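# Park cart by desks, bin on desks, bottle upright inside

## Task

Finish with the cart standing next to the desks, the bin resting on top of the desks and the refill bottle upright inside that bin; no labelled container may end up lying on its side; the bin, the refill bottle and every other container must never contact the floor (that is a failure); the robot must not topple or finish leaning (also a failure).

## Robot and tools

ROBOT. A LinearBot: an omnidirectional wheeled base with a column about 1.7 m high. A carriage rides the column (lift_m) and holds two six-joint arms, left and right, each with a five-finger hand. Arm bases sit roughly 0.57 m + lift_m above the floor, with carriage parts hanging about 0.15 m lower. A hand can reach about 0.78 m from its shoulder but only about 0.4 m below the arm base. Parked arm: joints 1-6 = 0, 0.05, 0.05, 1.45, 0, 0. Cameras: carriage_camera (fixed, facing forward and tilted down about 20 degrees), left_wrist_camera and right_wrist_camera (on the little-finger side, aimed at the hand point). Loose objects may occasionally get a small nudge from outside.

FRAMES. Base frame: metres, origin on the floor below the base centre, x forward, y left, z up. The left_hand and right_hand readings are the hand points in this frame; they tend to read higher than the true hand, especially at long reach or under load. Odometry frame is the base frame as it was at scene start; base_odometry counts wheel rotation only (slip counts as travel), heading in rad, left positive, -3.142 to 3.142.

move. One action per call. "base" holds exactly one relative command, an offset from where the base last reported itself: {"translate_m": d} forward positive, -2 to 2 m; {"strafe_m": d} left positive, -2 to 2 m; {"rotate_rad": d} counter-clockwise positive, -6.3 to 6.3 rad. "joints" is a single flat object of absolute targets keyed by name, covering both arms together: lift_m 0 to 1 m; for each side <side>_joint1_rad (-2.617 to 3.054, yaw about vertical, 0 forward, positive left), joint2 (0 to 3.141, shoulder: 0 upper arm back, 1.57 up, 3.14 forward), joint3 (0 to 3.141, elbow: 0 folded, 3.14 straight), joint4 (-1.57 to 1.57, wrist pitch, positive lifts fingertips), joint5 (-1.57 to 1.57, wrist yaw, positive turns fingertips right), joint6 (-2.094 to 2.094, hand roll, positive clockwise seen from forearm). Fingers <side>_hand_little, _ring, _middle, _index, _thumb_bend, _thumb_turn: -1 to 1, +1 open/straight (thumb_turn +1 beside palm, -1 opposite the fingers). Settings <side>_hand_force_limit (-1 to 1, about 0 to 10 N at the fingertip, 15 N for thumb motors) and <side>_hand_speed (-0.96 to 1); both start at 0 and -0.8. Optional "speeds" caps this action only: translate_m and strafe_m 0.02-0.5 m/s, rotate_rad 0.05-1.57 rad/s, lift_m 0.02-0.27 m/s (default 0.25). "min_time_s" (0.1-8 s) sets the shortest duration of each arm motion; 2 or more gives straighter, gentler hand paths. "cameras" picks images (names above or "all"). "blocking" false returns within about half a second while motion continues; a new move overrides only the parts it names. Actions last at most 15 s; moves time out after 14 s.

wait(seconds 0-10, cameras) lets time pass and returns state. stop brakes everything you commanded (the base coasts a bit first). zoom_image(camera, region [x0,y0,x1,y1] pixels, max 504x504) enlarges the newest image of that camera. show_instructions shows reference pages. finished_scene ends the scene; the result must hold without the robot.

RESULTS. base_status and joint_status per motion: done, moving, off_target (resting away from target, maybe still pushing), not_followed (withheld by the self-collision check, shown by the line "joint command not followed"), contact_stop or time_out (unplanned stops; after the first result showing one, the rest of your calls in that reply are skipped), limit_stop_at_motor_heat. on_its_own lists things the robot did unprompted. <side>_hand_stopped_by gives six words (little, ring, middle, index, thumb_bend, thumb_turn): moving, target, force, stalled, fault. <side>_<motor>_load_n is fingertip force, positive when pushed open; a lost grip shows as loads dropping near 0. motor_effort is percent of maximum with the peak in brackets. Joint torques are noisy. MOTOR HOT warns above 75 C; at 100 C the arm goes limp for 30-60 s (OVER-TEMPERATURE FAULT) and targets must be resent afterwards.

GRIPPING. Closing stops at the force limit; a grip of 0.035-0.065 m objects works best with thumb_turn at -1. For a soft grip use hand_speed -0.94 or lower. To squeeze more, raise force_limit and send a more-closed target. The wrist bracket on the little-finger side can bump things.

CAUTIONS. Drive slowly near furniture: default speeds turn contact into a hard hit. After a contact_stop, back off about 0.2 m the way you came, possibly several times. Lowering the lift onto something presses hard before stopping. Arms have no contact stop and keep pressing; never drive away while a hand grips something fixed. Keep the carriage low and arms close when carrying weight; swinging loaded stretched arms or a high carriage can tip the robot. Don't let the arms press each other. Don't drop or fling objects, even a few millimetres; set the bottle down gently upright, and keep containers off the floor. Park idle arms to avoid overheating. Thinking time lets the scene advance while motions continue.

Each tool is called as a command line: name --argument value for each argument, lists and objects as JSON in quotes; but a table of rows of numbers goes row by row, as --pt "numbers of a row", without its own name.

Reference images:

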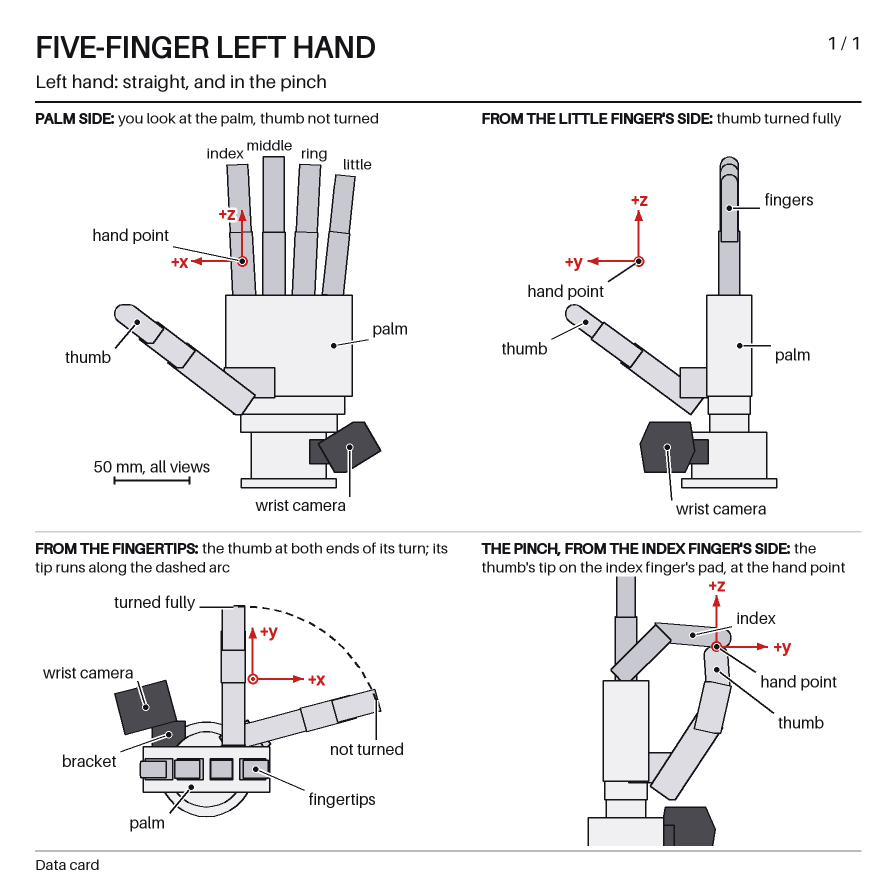

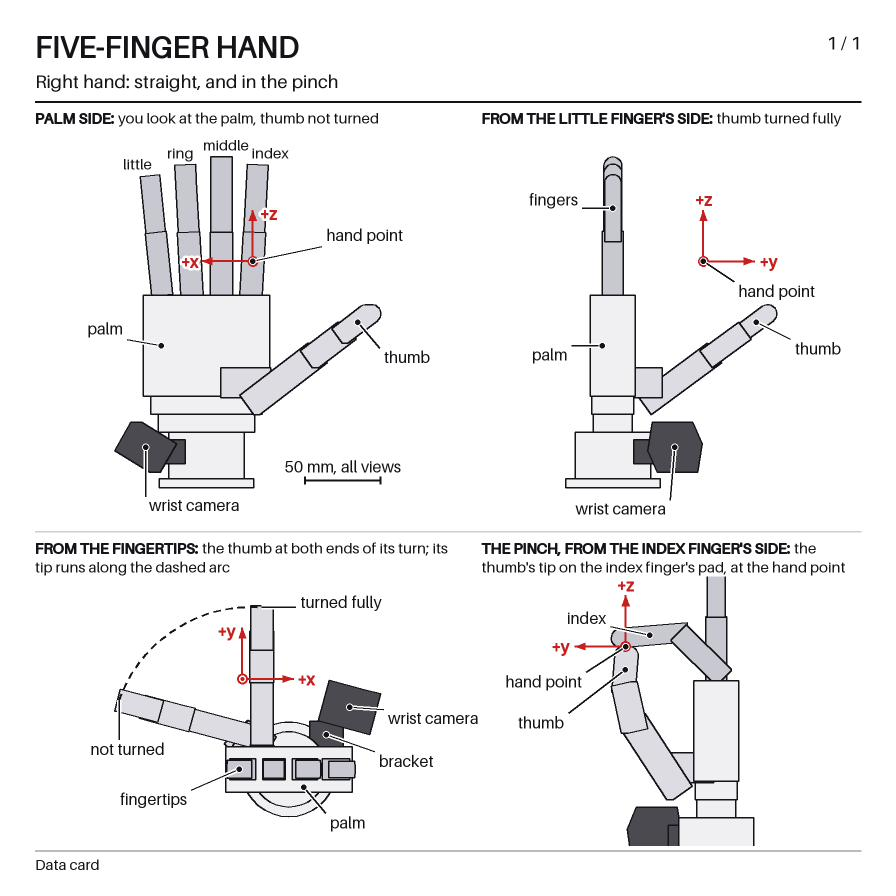

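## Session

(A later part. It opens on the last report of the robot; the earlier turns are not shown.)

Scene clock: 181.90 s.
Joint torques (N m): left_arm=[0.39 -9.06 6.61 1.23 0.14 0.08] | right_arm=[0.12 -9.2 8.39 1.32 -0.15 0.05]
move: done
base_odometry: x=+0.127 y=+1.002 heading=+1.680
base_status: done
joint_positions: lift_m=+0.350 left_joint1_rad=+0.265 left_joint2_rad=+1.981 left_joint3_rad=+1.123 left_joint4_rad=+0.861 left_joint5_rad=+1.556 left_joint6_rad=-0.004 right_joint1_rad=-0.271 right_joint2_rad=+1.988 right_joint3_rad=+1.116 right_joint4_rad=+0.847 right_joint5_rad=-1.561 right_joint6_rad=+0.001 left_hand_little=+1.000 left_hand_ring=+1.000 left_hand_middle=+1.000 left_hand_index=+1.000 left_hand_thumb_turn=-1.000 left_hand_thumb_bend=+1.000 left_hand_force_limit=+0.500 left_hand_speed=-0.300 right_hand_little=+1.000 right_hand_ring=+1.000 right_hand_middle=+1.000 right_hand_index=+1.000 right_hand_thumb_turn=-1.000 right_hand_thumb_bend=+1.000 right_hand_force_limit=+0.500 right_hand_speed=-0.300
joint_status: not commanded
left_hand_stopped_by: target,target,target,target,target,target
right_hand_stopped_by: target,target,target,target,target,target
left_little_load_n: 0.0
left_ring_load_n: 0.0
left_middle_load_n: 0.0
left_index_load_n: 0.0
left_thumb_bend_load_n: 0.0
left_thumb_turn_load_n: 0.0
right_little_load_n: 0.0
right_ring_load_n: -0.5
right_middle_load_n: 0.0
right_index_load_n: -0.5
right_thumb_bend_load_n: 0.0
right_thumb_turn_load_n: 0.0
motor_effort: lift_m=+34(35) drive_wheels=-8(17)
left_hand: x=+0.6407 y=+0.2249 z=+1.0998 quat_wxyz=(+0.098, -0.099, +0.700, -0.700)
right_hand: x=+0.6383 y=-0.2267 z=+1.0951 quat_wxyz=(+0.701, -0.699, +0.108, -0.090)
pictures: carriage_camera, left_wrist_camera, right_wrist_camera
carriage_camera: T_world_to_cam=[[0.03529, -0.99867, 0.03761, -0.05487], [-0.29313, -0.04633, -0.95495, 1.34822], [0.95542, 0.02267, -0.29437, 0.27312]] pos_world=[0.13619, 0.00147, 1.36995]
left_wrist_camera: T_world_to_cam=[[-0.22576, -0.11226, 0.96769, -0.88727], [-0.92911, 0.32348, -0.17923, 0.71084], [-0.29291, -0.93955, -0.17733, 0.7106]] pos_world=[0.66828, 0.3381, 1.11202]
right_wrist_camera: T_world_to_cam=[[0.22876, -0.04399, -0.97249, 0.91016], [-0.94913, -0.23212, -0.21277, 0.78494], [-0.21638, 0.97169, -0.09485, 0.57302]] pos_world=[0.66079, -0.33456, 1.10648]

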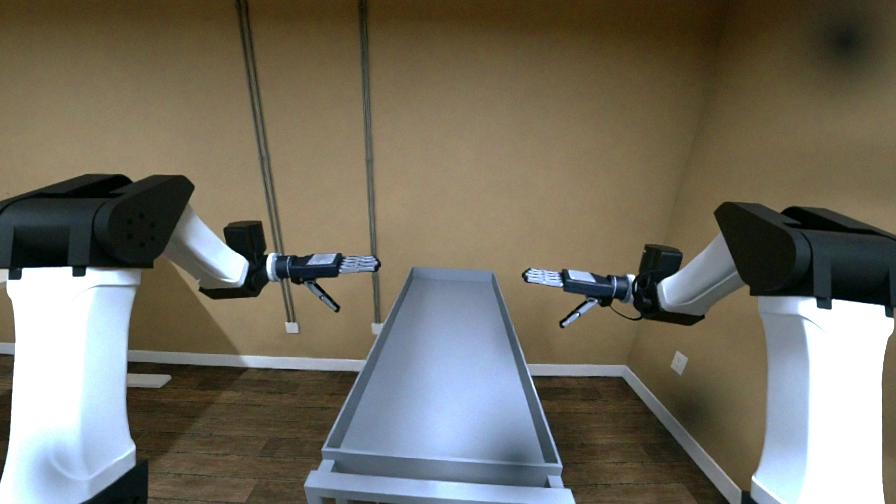

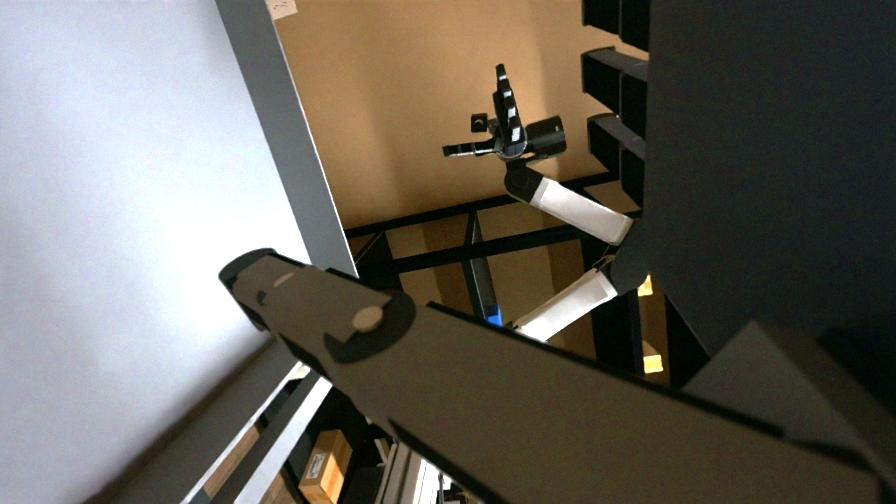

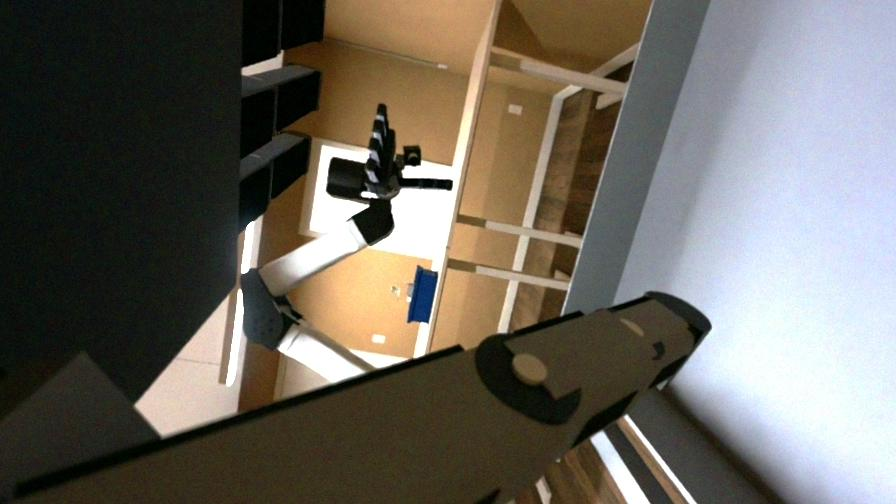

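move --joints '{"lift_m": 0.16}' --speeds '{"lift_m": 0.12}' --cameras '["all"]'

zoom_image --camera "carriage_camera" --region '[280, 200, 620, 450]'

Scene clock: 184.73 s.
Joint torques (N m): left_arm=[0.36 -8.94 6.53 1.22 0.14 0.08] | right_arm=[0.06 -9.24 8.18 1.34 -0.18 0.1]
move: done
base_odometry: x=+0.127 y=+1.002 heading=+1.680
base_status: not commanded
joint_positions: lift_m=+0.160 left_joint1_rad=+0.265 left_joint2_rad=+1.982 left_joint3_rad=+1.124 left_joint4_rad=+0.859 left_joint5_rad=+1.556 left_joint6_rad=-0.004 right_joint1_rad=-0.271 right_joint2_rad=+1.988 right_joint3_rad=+1.116 right_joint4_rad=+0.847 right_joint5_rad=-1.561 right_joint6_rad=+0.001 left_hand_little=+1.000 left_hand_ring=+1.000 left_hand_middle=+1.000 left_hand_index=+1.000 left_hand_thumb_turn=-1.000 left_hand_thumb_bend=+1.000 left_hand_force_limit=+0.500 left_hand_speed=-0.300 right_hand_little=+1.000 right_hand_ring=+1.000 right_hand_middle=+1.000 right_hand_index=+1.000 right_hand_thumb_turn=-1.000 right_hand_thumb_bend=+1.000 right_hand_force_limit=+0.500 right_hand_speed=-0.300
joint_status: all done
left_hand_stopped_by: target,target,target,target,target,target
right_hand_stopped_by: target,target,target,target,target,target
left_little_load_n: 0.0
left_ring_load_n: 0.0
left_middle_load_n: 0.0
left_index_load_n: 0.0
left_thumb_bend_load_n: 0.0
left_thumb_turn_load_n: 0.0
right_little_load_n: 0.0
right_ring_load_n: 0.0
right_middle_load_n: 0.0
right_index_load_n: 0.0
right_thumb_bend_load_n: 0.0
right_thumb_turn_load_n: 0.0
motor_effort: lift_m=+34(35) drive_wheels=+4(10)
left_hand: x=+0.6407 y=+0.2250 z=+0.9099 quat_wxyz=(+0.097, -0.099, +0.700, -0.700)
right_hand: x=+0.6383 y=-0.2267 z=+0.9050 quat_wxyz=(+0.701, -0.699, +0.108, -0.090)
pictures: carriage_camera, left_wrist_camera, right_wrist_camera
carriage_camera: T_world_to_cam=[[0.03529, -0.99867, 0.03761, -0.04772], [-0.29313, -0.04633, -0.95495, 1.16678], [0.95542, 0.02267, -0.29437, 0.21719]] pos_world=[0.13619, 0.00147, 1.17995]
left_wrist_camera: T_world_to_cam=[[-0.22476, -0.11188, 0.96797, -0.70443], [-0.92918, 0.32375, -0.17834, 0.67601], [-0.29343, -0.9395, -0.17673, 0.67671]] pos_world=[0.66837, 0.3381, 0.92202]
right_wrist_camera: T_world_to_cam=[[0.22876, -0.04399, -0.97249, 0.72529], [-0.94913, -0.23212, -0.21277, 0.7445], [-0.21638, 0.97169, -0.09485, 0.55499]] pos_world=[0.66079, -0.33456, 0.91638]

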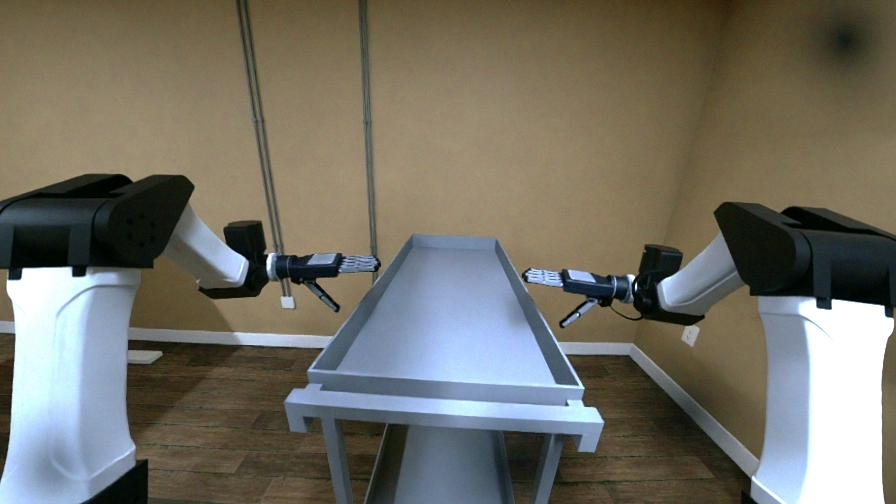

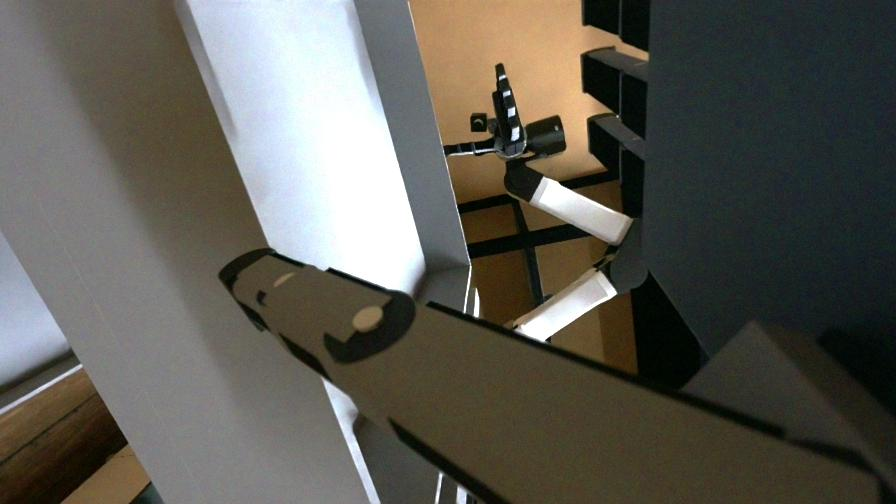

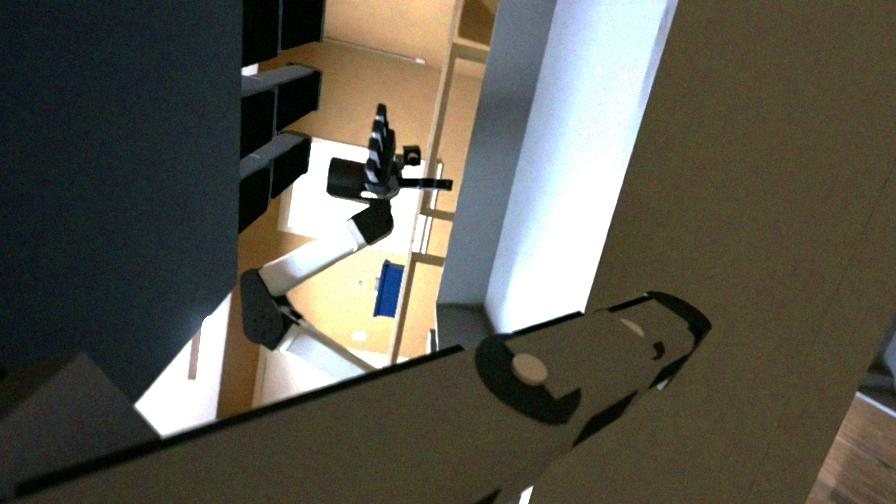

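Scaled by 1.482.

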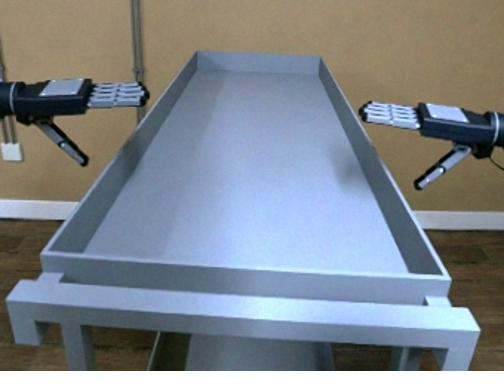

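move --joints '{"lift_m": 0.085}' --speeds '{"lift_m": 0.04}' --cameras '["all"]'

zoom_image --camera "carriage_camera" --region '[280, 200, 620, 450]'

Scene clock: 187.17 s.
Joint torques (N m): left_arm=[0.29 -8.92 6.54 1.24 0.14 0.08] | right_arm=[0.21 -9.28 8.27 1.35 -0.17 0.1]
move: done
base_odometry: x=+0.127 y=+1.002 heading=+1.680
base_status: not commanded
joint_positions: lift_m=+0.085 left_joint1_rad=+0.265 left_joint2_rad=+1.982 left_joint3_rad=+1.124 left_joint4_rad=+0.859 left_joint5_rad=+1.556 left_joint6_rad=-0.004 right_joint1_rad=-0.271 right_joint2_rad=+1.988 right_joint3_rad=+1.116 right_joint4_rad=+0.848 right_joint5_rad=-1.561 right_joint6_rad=+0.001 left_hand_little=+1.000 left_hand_ring=+1.000 left_hand_middle=+1.000 left_hand_index=+1.000 left_hand_thumb_turn=-1.000 left_hand_thumb_bend=+1.000 left_hand_force_limit=+0.500 left_hand_speed=-0.300 right_hand_little=+1.000 right_hand_ring=+1.000 right_hand_middle=+1.000 right_hand_index=+1.000 right_hand_thumb_turn=-1.000 right_hand_thumb_bend=+1.000 right_hand_force_limit=+0.500 right_hand_speed=-0.300
joint_status: all done
left_hand_stopped_by: target,target,target,target,target,target
right_hand_stopped_by: target,target,target,target,target,target
left_little_load_n: 0.0
left_ring_load_n: 0.0
left_middle_load_n: 0.0
left_index_load_n: 0.0
left_thumb_bend_load_n: 0.0
left_thumb_turn_load_n: 0.0
right_little_load_n: 0.0
right_ring_load_n: 0.0
right_middle_load_n: 0.0
right_index_load_n: 0.0
right_thumb_bend_load_n: 0.0
right_thumb_turn_load_n: 0.0
motor_effort: lift_m=+34(34) drive_wheels=+4(10)
left_hand: x=+0.6407 y=+0.2250 z=+0.8350 quat_wxyz=(+0.097, -0.099, +0.700, -0.700)
right_hand: x=+0.6384 y=-0.2267 z=+0.8301 quat_wxyz=(+0.701, -0.699, +0.108, -0.090)
pictures: carriage_camera, left_wrist_camera, right_wrist_camera
carriage_camera: T_world_to_cam=[[0.03529, -0.99867, 0.03761, -0.0449], [-0.29313, -0.04633, -0.95495, 1.09516], [0.95542, 0.02267, -0.29437, 0.19512]] pos_world=[0.13619, 0.00147, 1.10495]
left_wrist_camera: T_world_to_cam=[[-0.22476, -0.11188, 0.96797, -0.63193], [-0.92918, 0.32375, -0.17834, 0.66265], [-0.29343, -0.9395, -0.17673, 0.66348]] pos_world=[0.66837, 0.3381, 0.84712]
right_wrist_camera: T_world_to_cam=[[0.22908, -0.04401, -0.97241, 0.65217], [-0.94905, -0.23216, -0.21307, 0.72875], [-0.21638, 0.97168, -0.09495, 0.54797]] pos_world=[0.66079, -0.33456, 0.84148]

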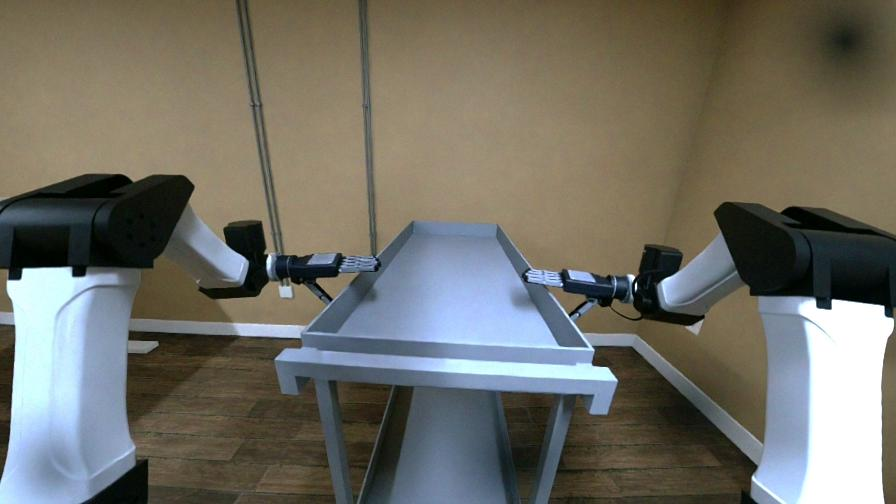

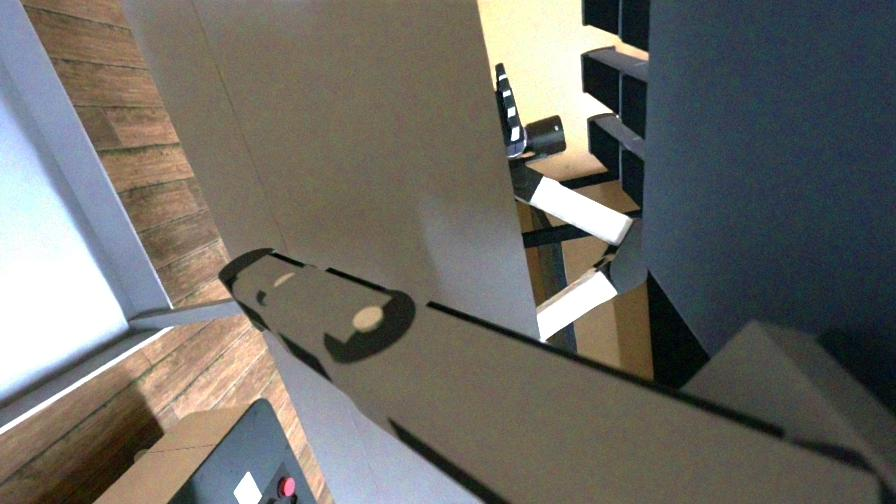

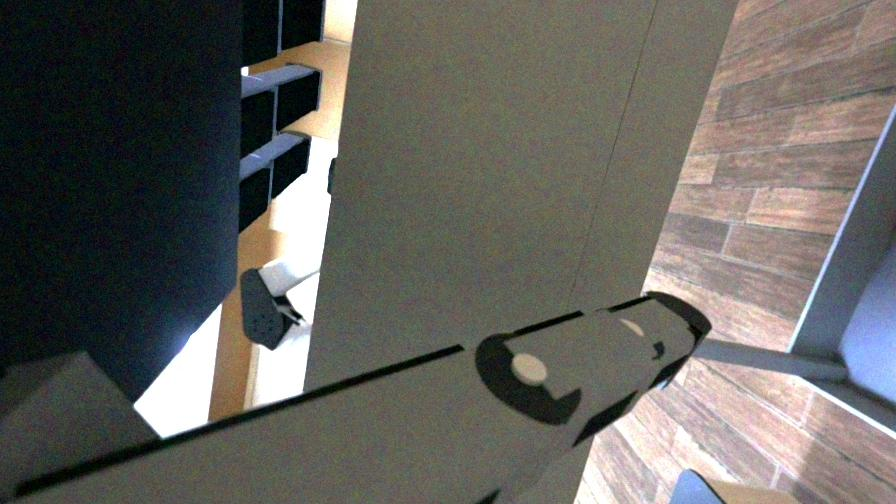

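Scaled by 1.482.

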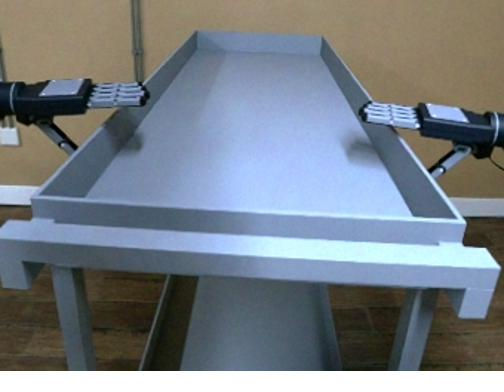

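move --joints '{"left_hand_speed": -0.6, "right_hand_speed": -0.6, "left_hand_little": 0.35, "left_hand_ring": 0.35, "left_hand_middle": 0.35, "left_hand_index": 0.35, "left_hand_thumb_bend": 0.6, "right_hand_little": 0.35, "right_hand_ring": 0.35, "right_hand_middle": 0.35, "right_hand_index": 0.35, "right_hand_thumb_bend": 0.6}'

move --joints '{"left_hand_speed": -0.93, "right_hand_speed": -0.93, "left_hand_force_limit": 0.6, "right_hand_force_limit": 0.6, "left_hand_little": -0.8, "left_hand_ring": -0.8, "left_hand_middle": -0.8, "left_hand_index": -0.8, "left_hand_thumb_bend": -0.5, "right_hand_little": -0.8, "right_hand_ring": -0.8, "right_hand_middle": -0.8, "right_hand_index": -0.8, "right_hand_thumb_bend": -0.5}' --cameras '["all"]'

zoom_image --camera "carriage_camera" --region '[280, 200, 620, 450]'

Scene clock: 188.63 s.
Joint torques (N m): left_arm=[0.36 -9.03 6.45 1.23 0.14 0.07] | right_arm=[-0.61 -9.17 8.29 1.18 -0.13 0.1]
move: done
base_odometry: x=+0.127 y=+1.002 heading=+1.680
base_status: not commanded
joint_positions: lift_m=+0.085 left_joint1_rad=+0.265 left_joint2_rad=+1.982 left_joint3_rad=+1.124 left_joint4_rad=+0.859 left_joint5_rad=+1.556 left_joint6_rad=-0.004 right_joint1_rad=-0.262 right_joint2_rad=+1.988 right_joint3_rad=+1.117 right_joint4_rad=+0.861 right_joint5_rad=-1.563 right_joint6_rad=+0.000 left_hand_little=+0.350 left_hand_ring=+0.350 left_hand_middle=+0.350 left_hand_index=+0.350 left_hand_thumb_turn=-1.000 left_hand_thumb_bend=+0.600 left_hand_force_limit=+0.500 left_hand_speed=-0.600 right_hand_little=+0.350 right_hand_ring=+0.350 right_hand_middle=+0.350 right_hand_index=+0.350 right_hand_thumb_turn=-1.000 right_hand_thumb_bend=+0.600 right_hand_force_limit=+0.500 right_hand_speed=-0.600
joint_status: all done
left_hand_stopped_by: target,target,target,target,target,target
right_hand_stopped_by: target,target,target,target,target,target
left_little_load_n: 0.0
left_ring_load_n: 0.0
left_middle_load_n: 0.0
left_index_load_n: 0.0
left_thumb_bend_load_n: 0.0
left_thumb_turn_load_n: 0.0
right_little_load_n: 1.0
right_ring_load_n: 0.0
right_middle_load_n: 0.0
right_index_load_n: 0.0
right_thumb_bend_load_n: 0.0
right_thumb_turn_load_n: 0.0
motor_effort: lift_m=+33(34) drive_wheels=+5(8)
left_hand: x=+0.6407 y=+0.2250 z=+0.8350 quat_wxyz=(+0.097, -0.099, +0.700, -0.700)
right_hand: x=+0.6382 y=-0.2235 z=+0.8309 quat_wxyz=(+0.701, -0.700, +0.099, -0.091)
pictures: none

Scene clock: 193.40 s.
Joint torques (N m): left_arm=[1.01 -8.95 6.52 1.18 0.07 -0.01] | right_arm=[-2.02 -9.11 8.05 0.99 0.11 0.43]
move: off_target
base_odometry: x=+0.127 y=+1.002 heading=+1.680
base_status: not commanded
joint_positions: lift_m=+0.085 left_joint1_rad=+0.256 left_joint2_rad=+1.982 left_joint3_rad=+1.124 left_joint4_rad=+0.865 left_joint5_rad=+1.562 left_joint6_rad=+0.003 right_joint1_rad=-0.247 right_joint2_rad=+1.988 right_joint3_rad=+1.118 right_joint4_rad=+0.878 right_joint5_rad=-1.585 right_joint6_rad=-0.026 left_hand_little=+0.018 left_hand_ring=-0.113 left_hand_middle=-0.212 left_hand_index=-0.316 left_hand_thumb_turn=-1.000 left_hand_thumb_bend=+0.383 left_hand_force_limit=+0.600 left_hand_speed=-0.930 right_hand_little=+0.018 right_hand_ring=-0.152 right_hand_middle=-0.231 right_hand_index=-0.323 right_hand_thumb_turn=-1.000 right_hand_thumb_bend=+0.437 right_hand_force_limit=+0.600 right_hand_speed=-0.930
joint_status: left_hand_little off_target (ended at +0.018, target -0.800); left_hand_ring off_target (ended at -0.113, target -0.800); left_hand_middle off_target (ended at -0.212, target -0.800); left_hand_index off_target (ended at -0.316, target -0.800); left_hand_thumb_bend off_target (ended at +0.383, target -0.500); right_hand_little off_target (ended at +0.018, target -0.800); right_hand_ring off_target (ended at -0.152, target -0.800); right_hand_middle off_target (ended at -0.231, target -0.800); right_hand_index off_target (ended at -0.323, target -0.800); right_hand_thumb_bend off_target (ended at +0.437, target -0.500); the others done
left_hand_stopped_by: force,force,force,force,force,target
right_hand_stopped_by: force,force,force,force,force,target
left_little_load_n: 3.5
left_ring_load_n: 6.5
left_middle_load_n: 7.0
left_index_load_n: 9.0
left_thumb_bend_load_n: 13.0
left_thumb_turn_load_n: 1.0
right_little_load_n: 2.5
right_ring_load_n: 5.5
right_middle_load_n: 7.0
right_index_load_n: 8.5
right_thumb_bend_load_n: 14.5
right_thumb_turn_load_n: -0.5
motor_effort: lift_m=+33(34) drive_wheels=+3(9)
left_hand: x=+0.6396 y=+0.2216 z=+0.8350 quat_wxyz=(+0.097, -0.090, +0.701, -0.700)
right_hand: x=+0.6354 y=-0.2177 z=+0.8310 quat_wxyz=(+0.701, -0.704, +0.070, -0.094)
pictures: carriage_camera, left_wrist_camera, right_wrist_camera
carriage_camera: T_world_to_cam=[[0.03529, -0.99867, 0.03761, -0.0449], [-0.29313, -0.04633, -0.95495, 1.09516], [0.95542, 0.02267, -0.29437, 0.19512]] pos_world=[0.13619, 0.00147, 1.10495]
left_wrist_camera: T_world_to_cam=[[-0.23881, -0.112, 0.96459, -0.62072], [-0.92212, 0.33753, -0.18911, 0.66407], [-0.3044, -0.93463, -0.18388, 0.67185]] pos_world=[0.66863, 0.33427, 0.84786]
right_wrist_camera: T_world_to_cam=[[0.28718, -0.04652, -0.95675, 0.60365], [-0.92321, -0.27972, -0.26351, 0.74341], [-0.25536, 0.95895, -0.12328, 0.58422]] pos_world=[0.66216, -0.3242, 0.84546]

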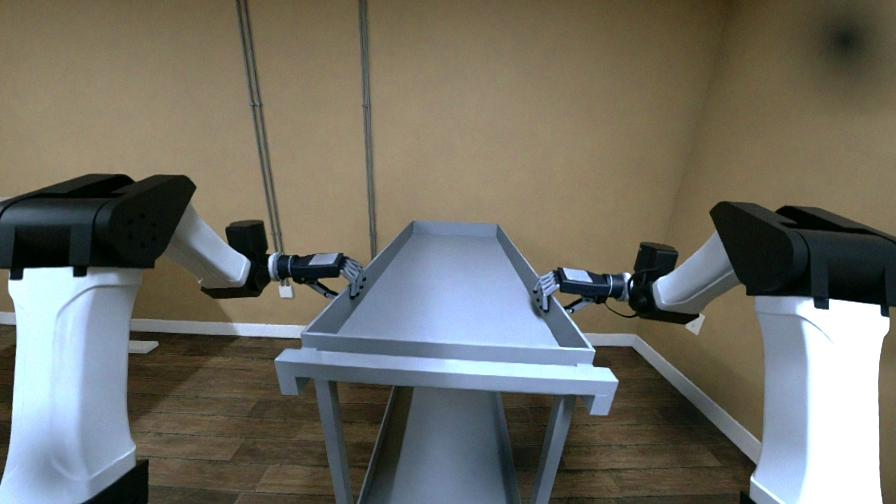

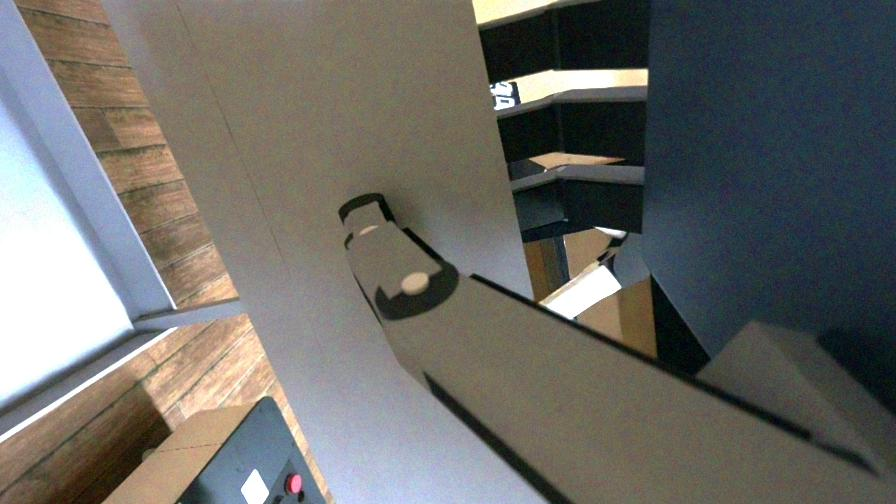

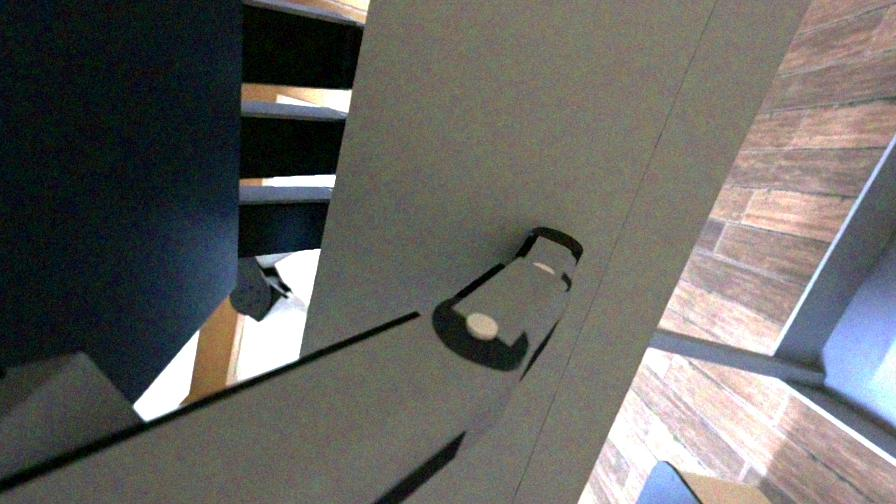

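Scaled by 1.482.

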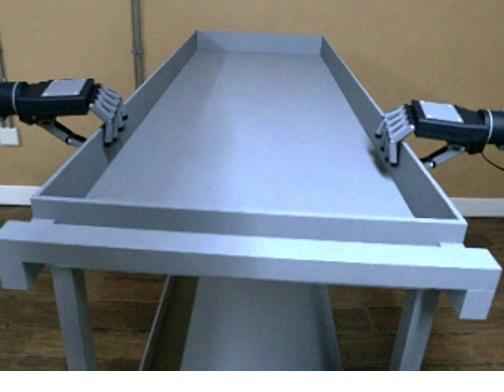

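move --base '{"translate_m": -0.1}' --speeds '{"translate_m": 0.06}' --cameras '["carriage_camera"]'

zoom_image --camera "carriage_camera" --region '[280, 200, 620, 450]'

Scene clock: 195.77 s.
Joint torques (N m): left_arm=[1.1 -9.01 6.38 1.17 0.09 -0.13] | right_arm=[-2.11 -9.02 7.8 1.11 0.09 0.23]
move: done
base_odometry: x=+0.138 y=+0.902 heading=+1.680
base_status: done
joint_positions: lift_m=+0.085 left_joint1_rad=+0.255 left_joint2_rad=+1.982 left_joint3_rad=+1.126 left_joint4_rad=+0.866 left_joint5_rad=+1.561 left_joint6_rad=+0.015 right_joint1_rad=-0.246 right_joint2_rad=+1.988 right_joint3_rad=+1.120 right_joint4_rad=+0.868 right_joint5_rad=-1.585 right_joint6_rad=-0.014 left_hand_little=+0.018 left_hand_ring=-0.113 left_hand_middle=-0.212 left_hand_index=-0.316 left_hand_thumb_turn=-1.000 left_hand_thumb_bend=+0.383 left_hand_force_limit=+0.600 left_hand_speed=-0.930 right_hand_little=+0.018 right_hand_ring=-0.153 right_hand_middle=-0.231 right_hand_index=-0.323 right_hand_thumb_turn=-1.000 right_hand_thumb_bend=+0.438 right_hand_force_limit=+0.600 right_hand_speed=-0.930
joint_status: not commanded
left_hand_stopped_by: force,force,force,force,force,target
right_hand_stopped_by: force,force,force,force,force,target
left_little_load_n: 4.0
left_ring_load_n: 6.5
left_middle_load_n: 7.0
left_index_load_n: 8.0
left_thumb_bend_load_n: 13.5
left_thumb_turn_load_n: -2.0
right_little_load_n: 1.5
right_ring_load_n: 4.0
right_middle_load_n: 6.0
right_index_load_n: 8.5
right_thumb_bend_load_n: 15.5
right_thumb_turn_load_n: -2.0
motor_effort: lift_m=+33(34) drive_wheels=-5(19)
left_hand: x=+0.6410 y=+0.2214 z=+0.8352 quat_wxyz=(+0.103, -0.085, +0.702, -0.700)
right_hand: x=+0.6345 y=-0.2170 z=+0.8316 quat_wxyz=(+0.702, -0.703, +0.077, -0.087)
carriage_camera: T_world_to_cam=[[0.03529, -0.99867, 0.03761, -0.0449], [-0.29313, -0.04633, -0.95495, 1.09516], [0.95542, 0.02267, -0.29437, 0.19512]] pos_world=[0.13619, 0.00147, 1.10495]

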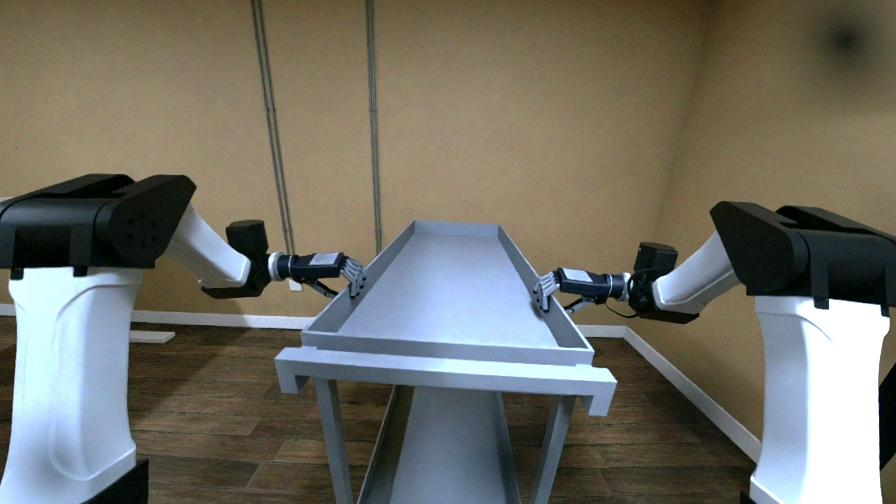

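Scaled by 1.482.

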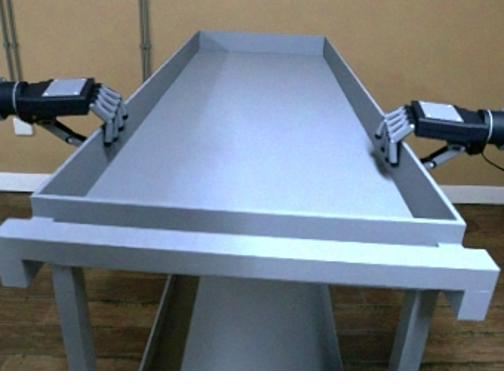

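move --base '{"translate_m": -0.2}' --speeds '{"translate_m": 0.1}'

move --base '{"strafe_m": 0.12}' --speeds '{"strafe_m": 0.06}' --cameras '["carriage_camera"]'

zoom_image --camera "carriage_camera" --region '[280, 200, 620, 450]'

Scene clock: 198.67 s.
Joint torques (N m): left_arm=[1.25 -8.99 6.3 1.17 0.14 -0.28] | right_arm=[-1.99 -9.31 7.79 1.26 0.09 0.11]
move: done
base_odometry: x=+0.160 y=+0.704 heading=+1.680
base_status: done
joint_positions: lift_m=+0.085 left_joint1_rad=+0.253 left_joint2_rad=+1.982 left_joint3_rad=+1.127 left_joint4_rad=+0.867 left_joint5_rad=+1.554 left_joint6_rad=+0.028 right_joint1_rad=-0.247 right_joint2_rad=+1.988 right_joint3_rad=+1.120 right_joint4_rad=+0.856 right_joint5_rad=-1.585 right_joint6_rad=-0.002 left_hand_little=+0.018 left_hand_ring=-0.113 left_hand_middle=-0.212 left_hand_index=-0.316 left_hand_thumb_turn=-1.000 left_hand_thumb_bend=+0.383 left_hand_force_limit=+0.600 left_hand_speed=-0.930 right_hand_little=+0.018 right_hand_ring=-0.153 right_hand_middle=-0.231 right_hand_index=-0.323 right_hand_thumb_turn=-1.000 right_hand_thumb_bend=+0.438 right_hand_force_limit=+0.600 right_hand_speed=-0.930
joint_status: not commanded
left_hand_stopped_by: force,force,force,force,force,target
right_hand_stopped_by: force,force,force,force,force,target
left_little_load_n: 5.5
left_ring_load_n: 7.0
left_middle_load_n: 6.5
left_index_load_n: 6.0
left_thumb_bend_load_n: 14.0
left_thumb_turn_load_n: -4.5
right_little_load_n: 2.0
right_ring_load_n: 2.5
right_middle_load_n: 4.5
right_index_load_n: 9.0
right_thumb_bend_load_n: 15.0
right_thumb_turn_load_n: -3.0
motor_effort: lift_m=+33(34) drive_wheels=-5(20)
left_hand: x=+0.6430 y=+0.2210 z=+0.8349 quat_wxyz=(+0.109, -0.081, +0.702, -0.699)
right_hand: x=+0.6331 y=-0.2170 z=+0.8315 quat_wxyz=(+0.703, -0.702, +0.086, -0.079)
pictures: none

Scene clock: 201.20 s.
Joint torques (N m): left_arm=[1.26 -9.03 6.35 1.16 0.07 -0.19] | right_arm=[-1.74 -9.07 7.88 1.18 0.1 0.07]
move: done
base_odometry: x=+0.040 y=+0.690 heading=+1.680
base_status: done
joint_positions: lift_m=+0.085 left_joint1_rad=+0.253 left_joint2_rad=+1.983 left_joint3_rad=+1.127 left_joint4_rad=+0.867 left_joint5_rad=+1.562 left_joint6_rad=+0.020 right_joint1_rad=-0.249 right_joint2_rad=+1.988 right_joint3_rad=+1.120 right_joint4_rad=+0.856 right_joint5_rad=-1.585 right_joint6_rad=+0.001 left_hand_little=+0.018 left_hand_ring=-0.113 left_hand_middle=-0.212 left_hand_index=-0.316 left_hand_thumb_turn=-1.000 left_hand_thumb_bend=+0.383 left_hand_force_limit=+0.600 left_hand_speed=-0.930 right_hand_little=+0.018 right_hand_ring=-0.153 right_hand_middle=-0.231 right_hand_index=-0.323 right_hand_thumb_turn=-1.000 right_hand_thumb_bend=+0.438 right_hand_force_limit=+0.600 right_hand_speed=-0.930
joint_status: not commanded
left_hand_stopped_by: force,force,force,force,force,target
right_hand_stopped_by: force,force,force,force,force,target
left_little_load_n: 2.5
left_ring_load_n: 5.0
left_middle_load_n: 6.0
left_index_load_n: 7.0
left_thumb_bend_load_n: 14.0
left_thumb_turn_load_n: -4.0
right_little_load_n: 2.5
right_ring_load_n: 3.5
right_middle_load_n: 4.5
right_index_load_n: 8.0
right_thumb_bend_load_n: 16.0
right_thumb_turn_load_n: -3.5
motor_effort: lift_m=+33(34) drive_wheels=-4(11)
left_hand: x=+0.6409 y=+0.2206 z=+0.8349 quat_wxyz=(+0.103, -0.081, +0.702, -0.700)
right_hand: x=+0.6331 y=-0.2177 z=+0.8316 quat_wxyz=(+0.703, -0.702, +0.087, -0.078)
carriage_camera: T_world_to_cam=[[0.03529, -0.99867, 0.03761, -0.0449], [-0.29313, -0.04633, -0.95495, 1.09516], [0.95542, 0.02267, -0.29437, 0.19512]] pos_world=[0.13619, 0.00147, 1.10495]

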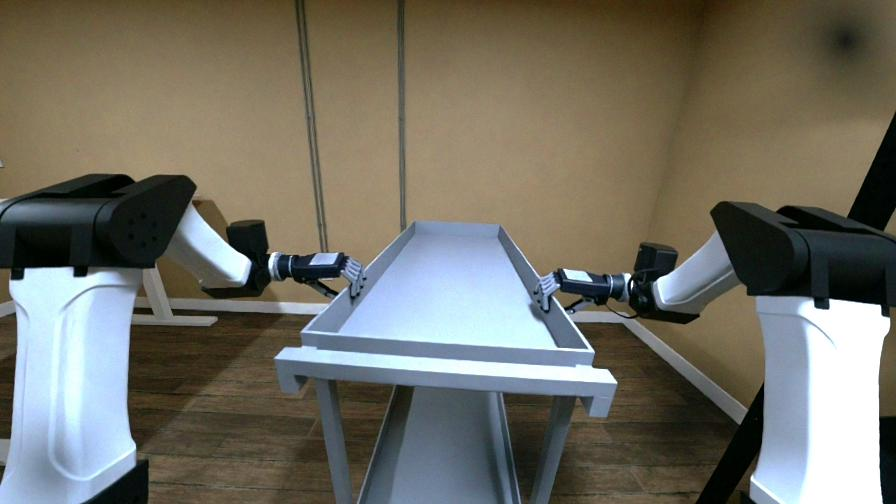

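Scaled by 1.482.

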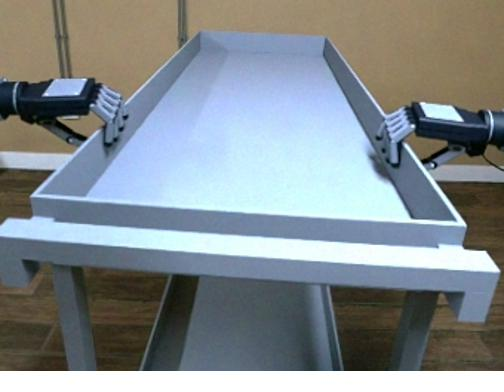

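move --base '{"strafe_m": 0.5}' --speeds '{"strafe_m": 0.1}' --cameras '["carriage_camera"]'

move --base '{"rotate_rad": 0.06}' --speeds '{"rotate_rad": 0.05}' --cameras '["all"]'

Scene clock: 207.90 s.
Joint torques (N m): left_arm=[1.24 -9.05 6.35 1.16 0.07 -0.13] | right_arm=[-1.85 -9.14 7.92 1.17 0.07 0.05]
move: done
base_odometry: x=-0.457 y=+0.635 heading=+1.681
base_status: done
joint_positions: lift_m=+0.085 left_joint1_rad=+0.254 left_joint2_rad=+1.983 left_joint3_rad=+1.127 left_joint4_rad=+0.868 left_joint5_rad=+1.562 left_joint6_rad=+0.016 right_joint1_rad=-0.248 right_joint2_rad=+1.988 right_joint3_rad=+1.120 right_joint4_rad=+0.856 right_joint5_rad=-1.585 right_joint6_rad=+0.003 left_hand_little=+0.018 left_hand_ring=-0.113 left_hand_middle=-0.212 left_hand_index=-0.316 left_hand_thumb_turn=-1.000 left_hand_thumb_bend=+0.383 left_hand_force_limit=+0.600 left_hand_speed=-0.930 right_hand_little=+0.018 right_hand_ring=-0.153 right_hand_middle=-0.231 right_hand_index=-0.323 right_hand_thumb_turn=-1.000 right_hand_thumb_bend=+0.438 right_hand_force_limit=+0.600 right_hand_speed=-0.930
joint_status: not commanded
left_hand_stopped_by: force,force,force,force,force,target
right_hand_stopped_by: force,force,force,force,force,target
left_little_load_n: 2.5
left_ring_load_n: 5.0
left_middle_load_n: 6.0
left_index_load_n: 6.5
left_thumb_bend_load_n: 14.5
left_thumb_turn_load_n: -4.5
right_little_load_n: 2.5
right_ring_load_n: 3.0
right_middle_load_n: 4.5
right_index_load_n: 8.5
right_thumb_bend_load_n: 16.0
right_thumb_turn_load_n: -3.5
motor_effort: lift_m=+33(34) drive_wheels=-1(10)
left_hand: x=+0.6408 y=+0.2210 z=+0.8351 quat_wxyz=(+0.102, -0.083, +0.702, -0.700)
right_hand: x=+0.6328 y=-0.2174 z=+0.8317 quat_wxyz=(+0.703, -0.702, +0.088, -0.077)
carriage_camera: T_world_to_cam=[[0.03529, -0.99867, 0.03761, -0.0449], [-0.29313, -0.04633, -0.95495, 1.09516], [0.95542, 0.02267, -0.29437, 0.19512]] pos_world=[0.13619, 0.00147, 1.10495]

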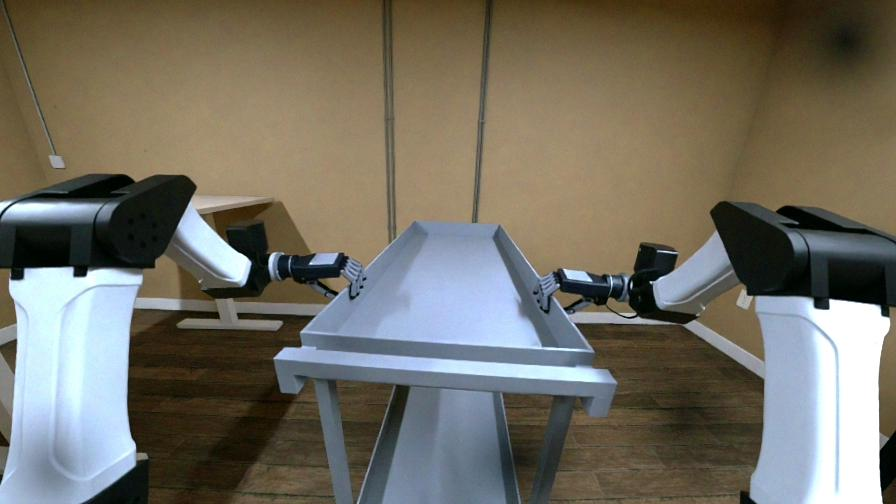

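Scene clock: 209.53 s.
Joint torques (N m): left_arm=[1.24 -9.06 6.35 1.16 0.07 -0.2] | right_arm=[-1.91 -9.02 7.68 1.26 0.09 0.03]
move: done
base_odometry: x=-0.457 y=+0.635 heading=+1.740
base_status: done
joint_positions: lift_m=+0.085 left_joint1_rad=+0.254 left_joint2_rad=+1.983 left_joint3_rad=+1.127 left_joint4_rad=+0.868 left_joint5_rad=+1.562 left_joint6_rad=+0.021 right_joint1_rad=-0.248 right_joint2_rad=+1.988 right_joint3_rad=+1.120 right_joint4_rad=+0.856 right_joint5_rad=-1.585 right_joint6_rad=+0.006 left_hand_little=+0.018 left_hand_ring=-0.113 left_hand_middle=-0.212 left_hand_index=-0.316 left_hand_thumb_turn=-1.000 left_hand_thumb_bend=+0.383 left_hand_force_limit=+0.600 left_hand_speed=-0.930 right_hand_little=+0.018 right_hand_ring=-0.153 right_hand_middle=-0.231 right_hand_index=-0.323 right_hand_thumb_turn=-1.000 right_hand_thumb_bend=+0.438 right_hand_force_limit=+0.600 right_hand_speed=-0.930
joint_status: not commanded
left_hand_stopped_by: force,force,force,force,force,target
right_hand_stopped_by: force,force,force,force,force,target
left_little_load_n: 3.0
left_ring_load_n: 6.0
left_middle_load_n: 6.0
left_index_load_n: 7.0
left_thumb_bend_load_n: 14.0
left_thumb_turn_load_n: -4.5
right_little_load_n: 2.5
right_ring_load_n: 3.0
right_middle_load_n: 4.5
right_index_load_n: 8.0
right_thumb_bend_load_n: 16.0
right_thumb_turn_load_n: -3.0
motor_effort: lift_m=+33(34) drive_wheels=-1(11)
left_hand: x=+0.6411 y=+0.2209 z=+0.8349 quat_wxyz=(+0.104, -0.081, +0.702, -0.699)
right_hand: x=+0.6327 y=-0.2173 z=+0.8317 quat_wxyz=(+0.703, -0.701, +0.089, -0.076)
pictures: carriage_camera, left_wrist_camera, right_wrist_camera
carriage_camera: T_world_to_cam=[[0.03529, -0.99867, 0.03761, -0.0449], [-0.29313, -0.04633, -0.95495, 1.09516], [0.95542, 0.02267, -0.29437, 0.19512]] pos_world=[0.13619, 0.00147, 1.10495]
left_wrist_camera: T_world_to_cam=[[-0.26001, -0.11696, 0.9585, -0.60063], [-0.91692, 0.34113, -0.20711, 0.67661], [-0.30275, -0.93271, -0.19594, 0.68031]] pos_world=[0.67019, 0.33348, 0.84913]
right_wrist_camera: T_world_to_cam=[[0.23813, -0.03471, -0.97061, 0.65024], [-0.93561, -0.27637, -0.21966, 0.71331], [-0.26062, 0.96043, -0.09829, 0.56612]] pos_world=[0.66008, -0.32401, 0.84345]

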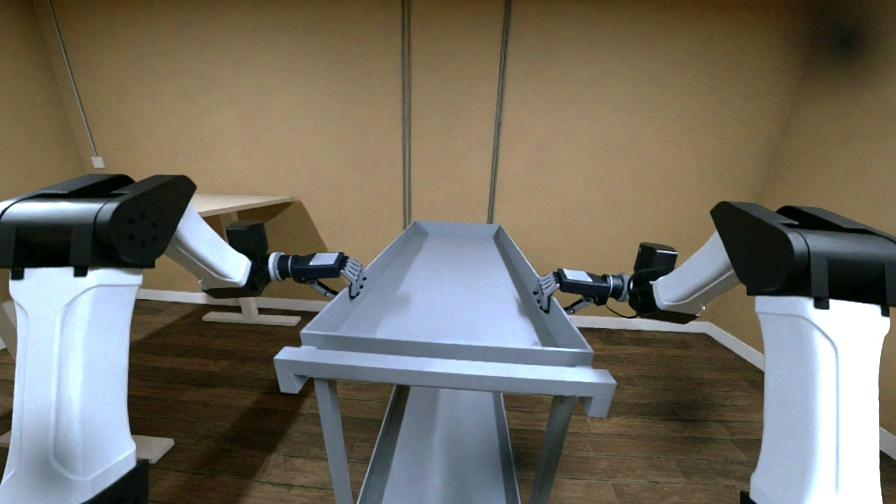

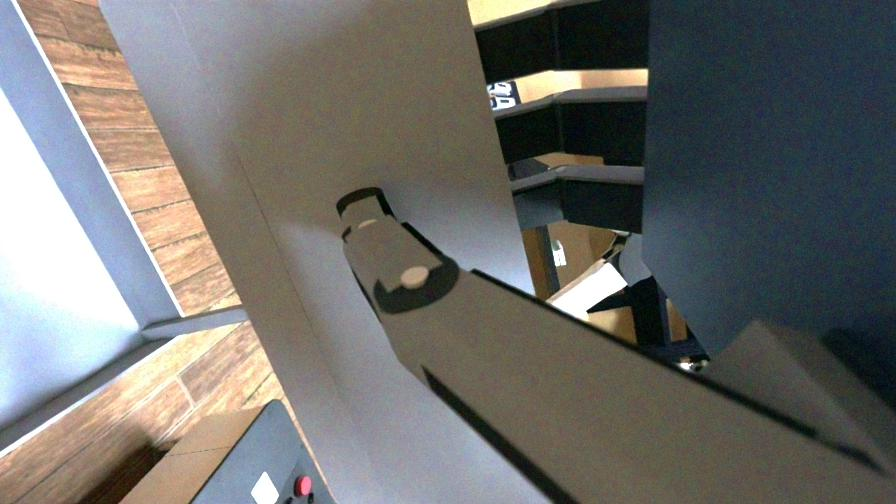

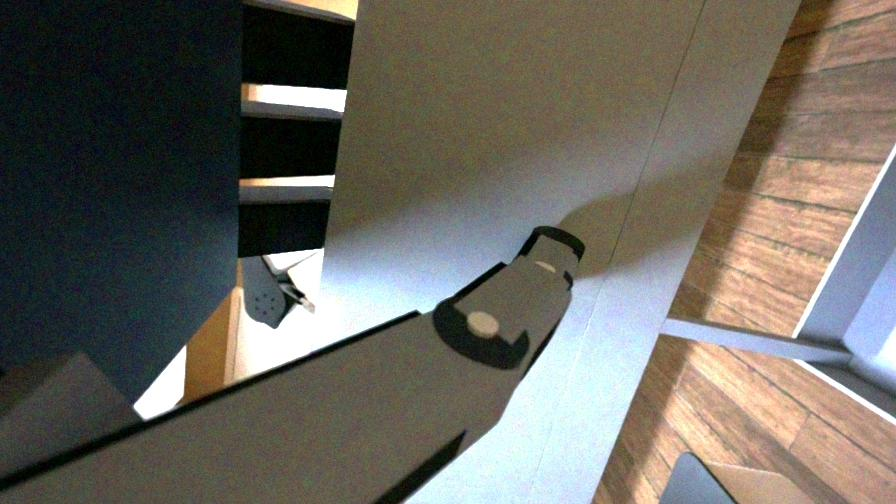

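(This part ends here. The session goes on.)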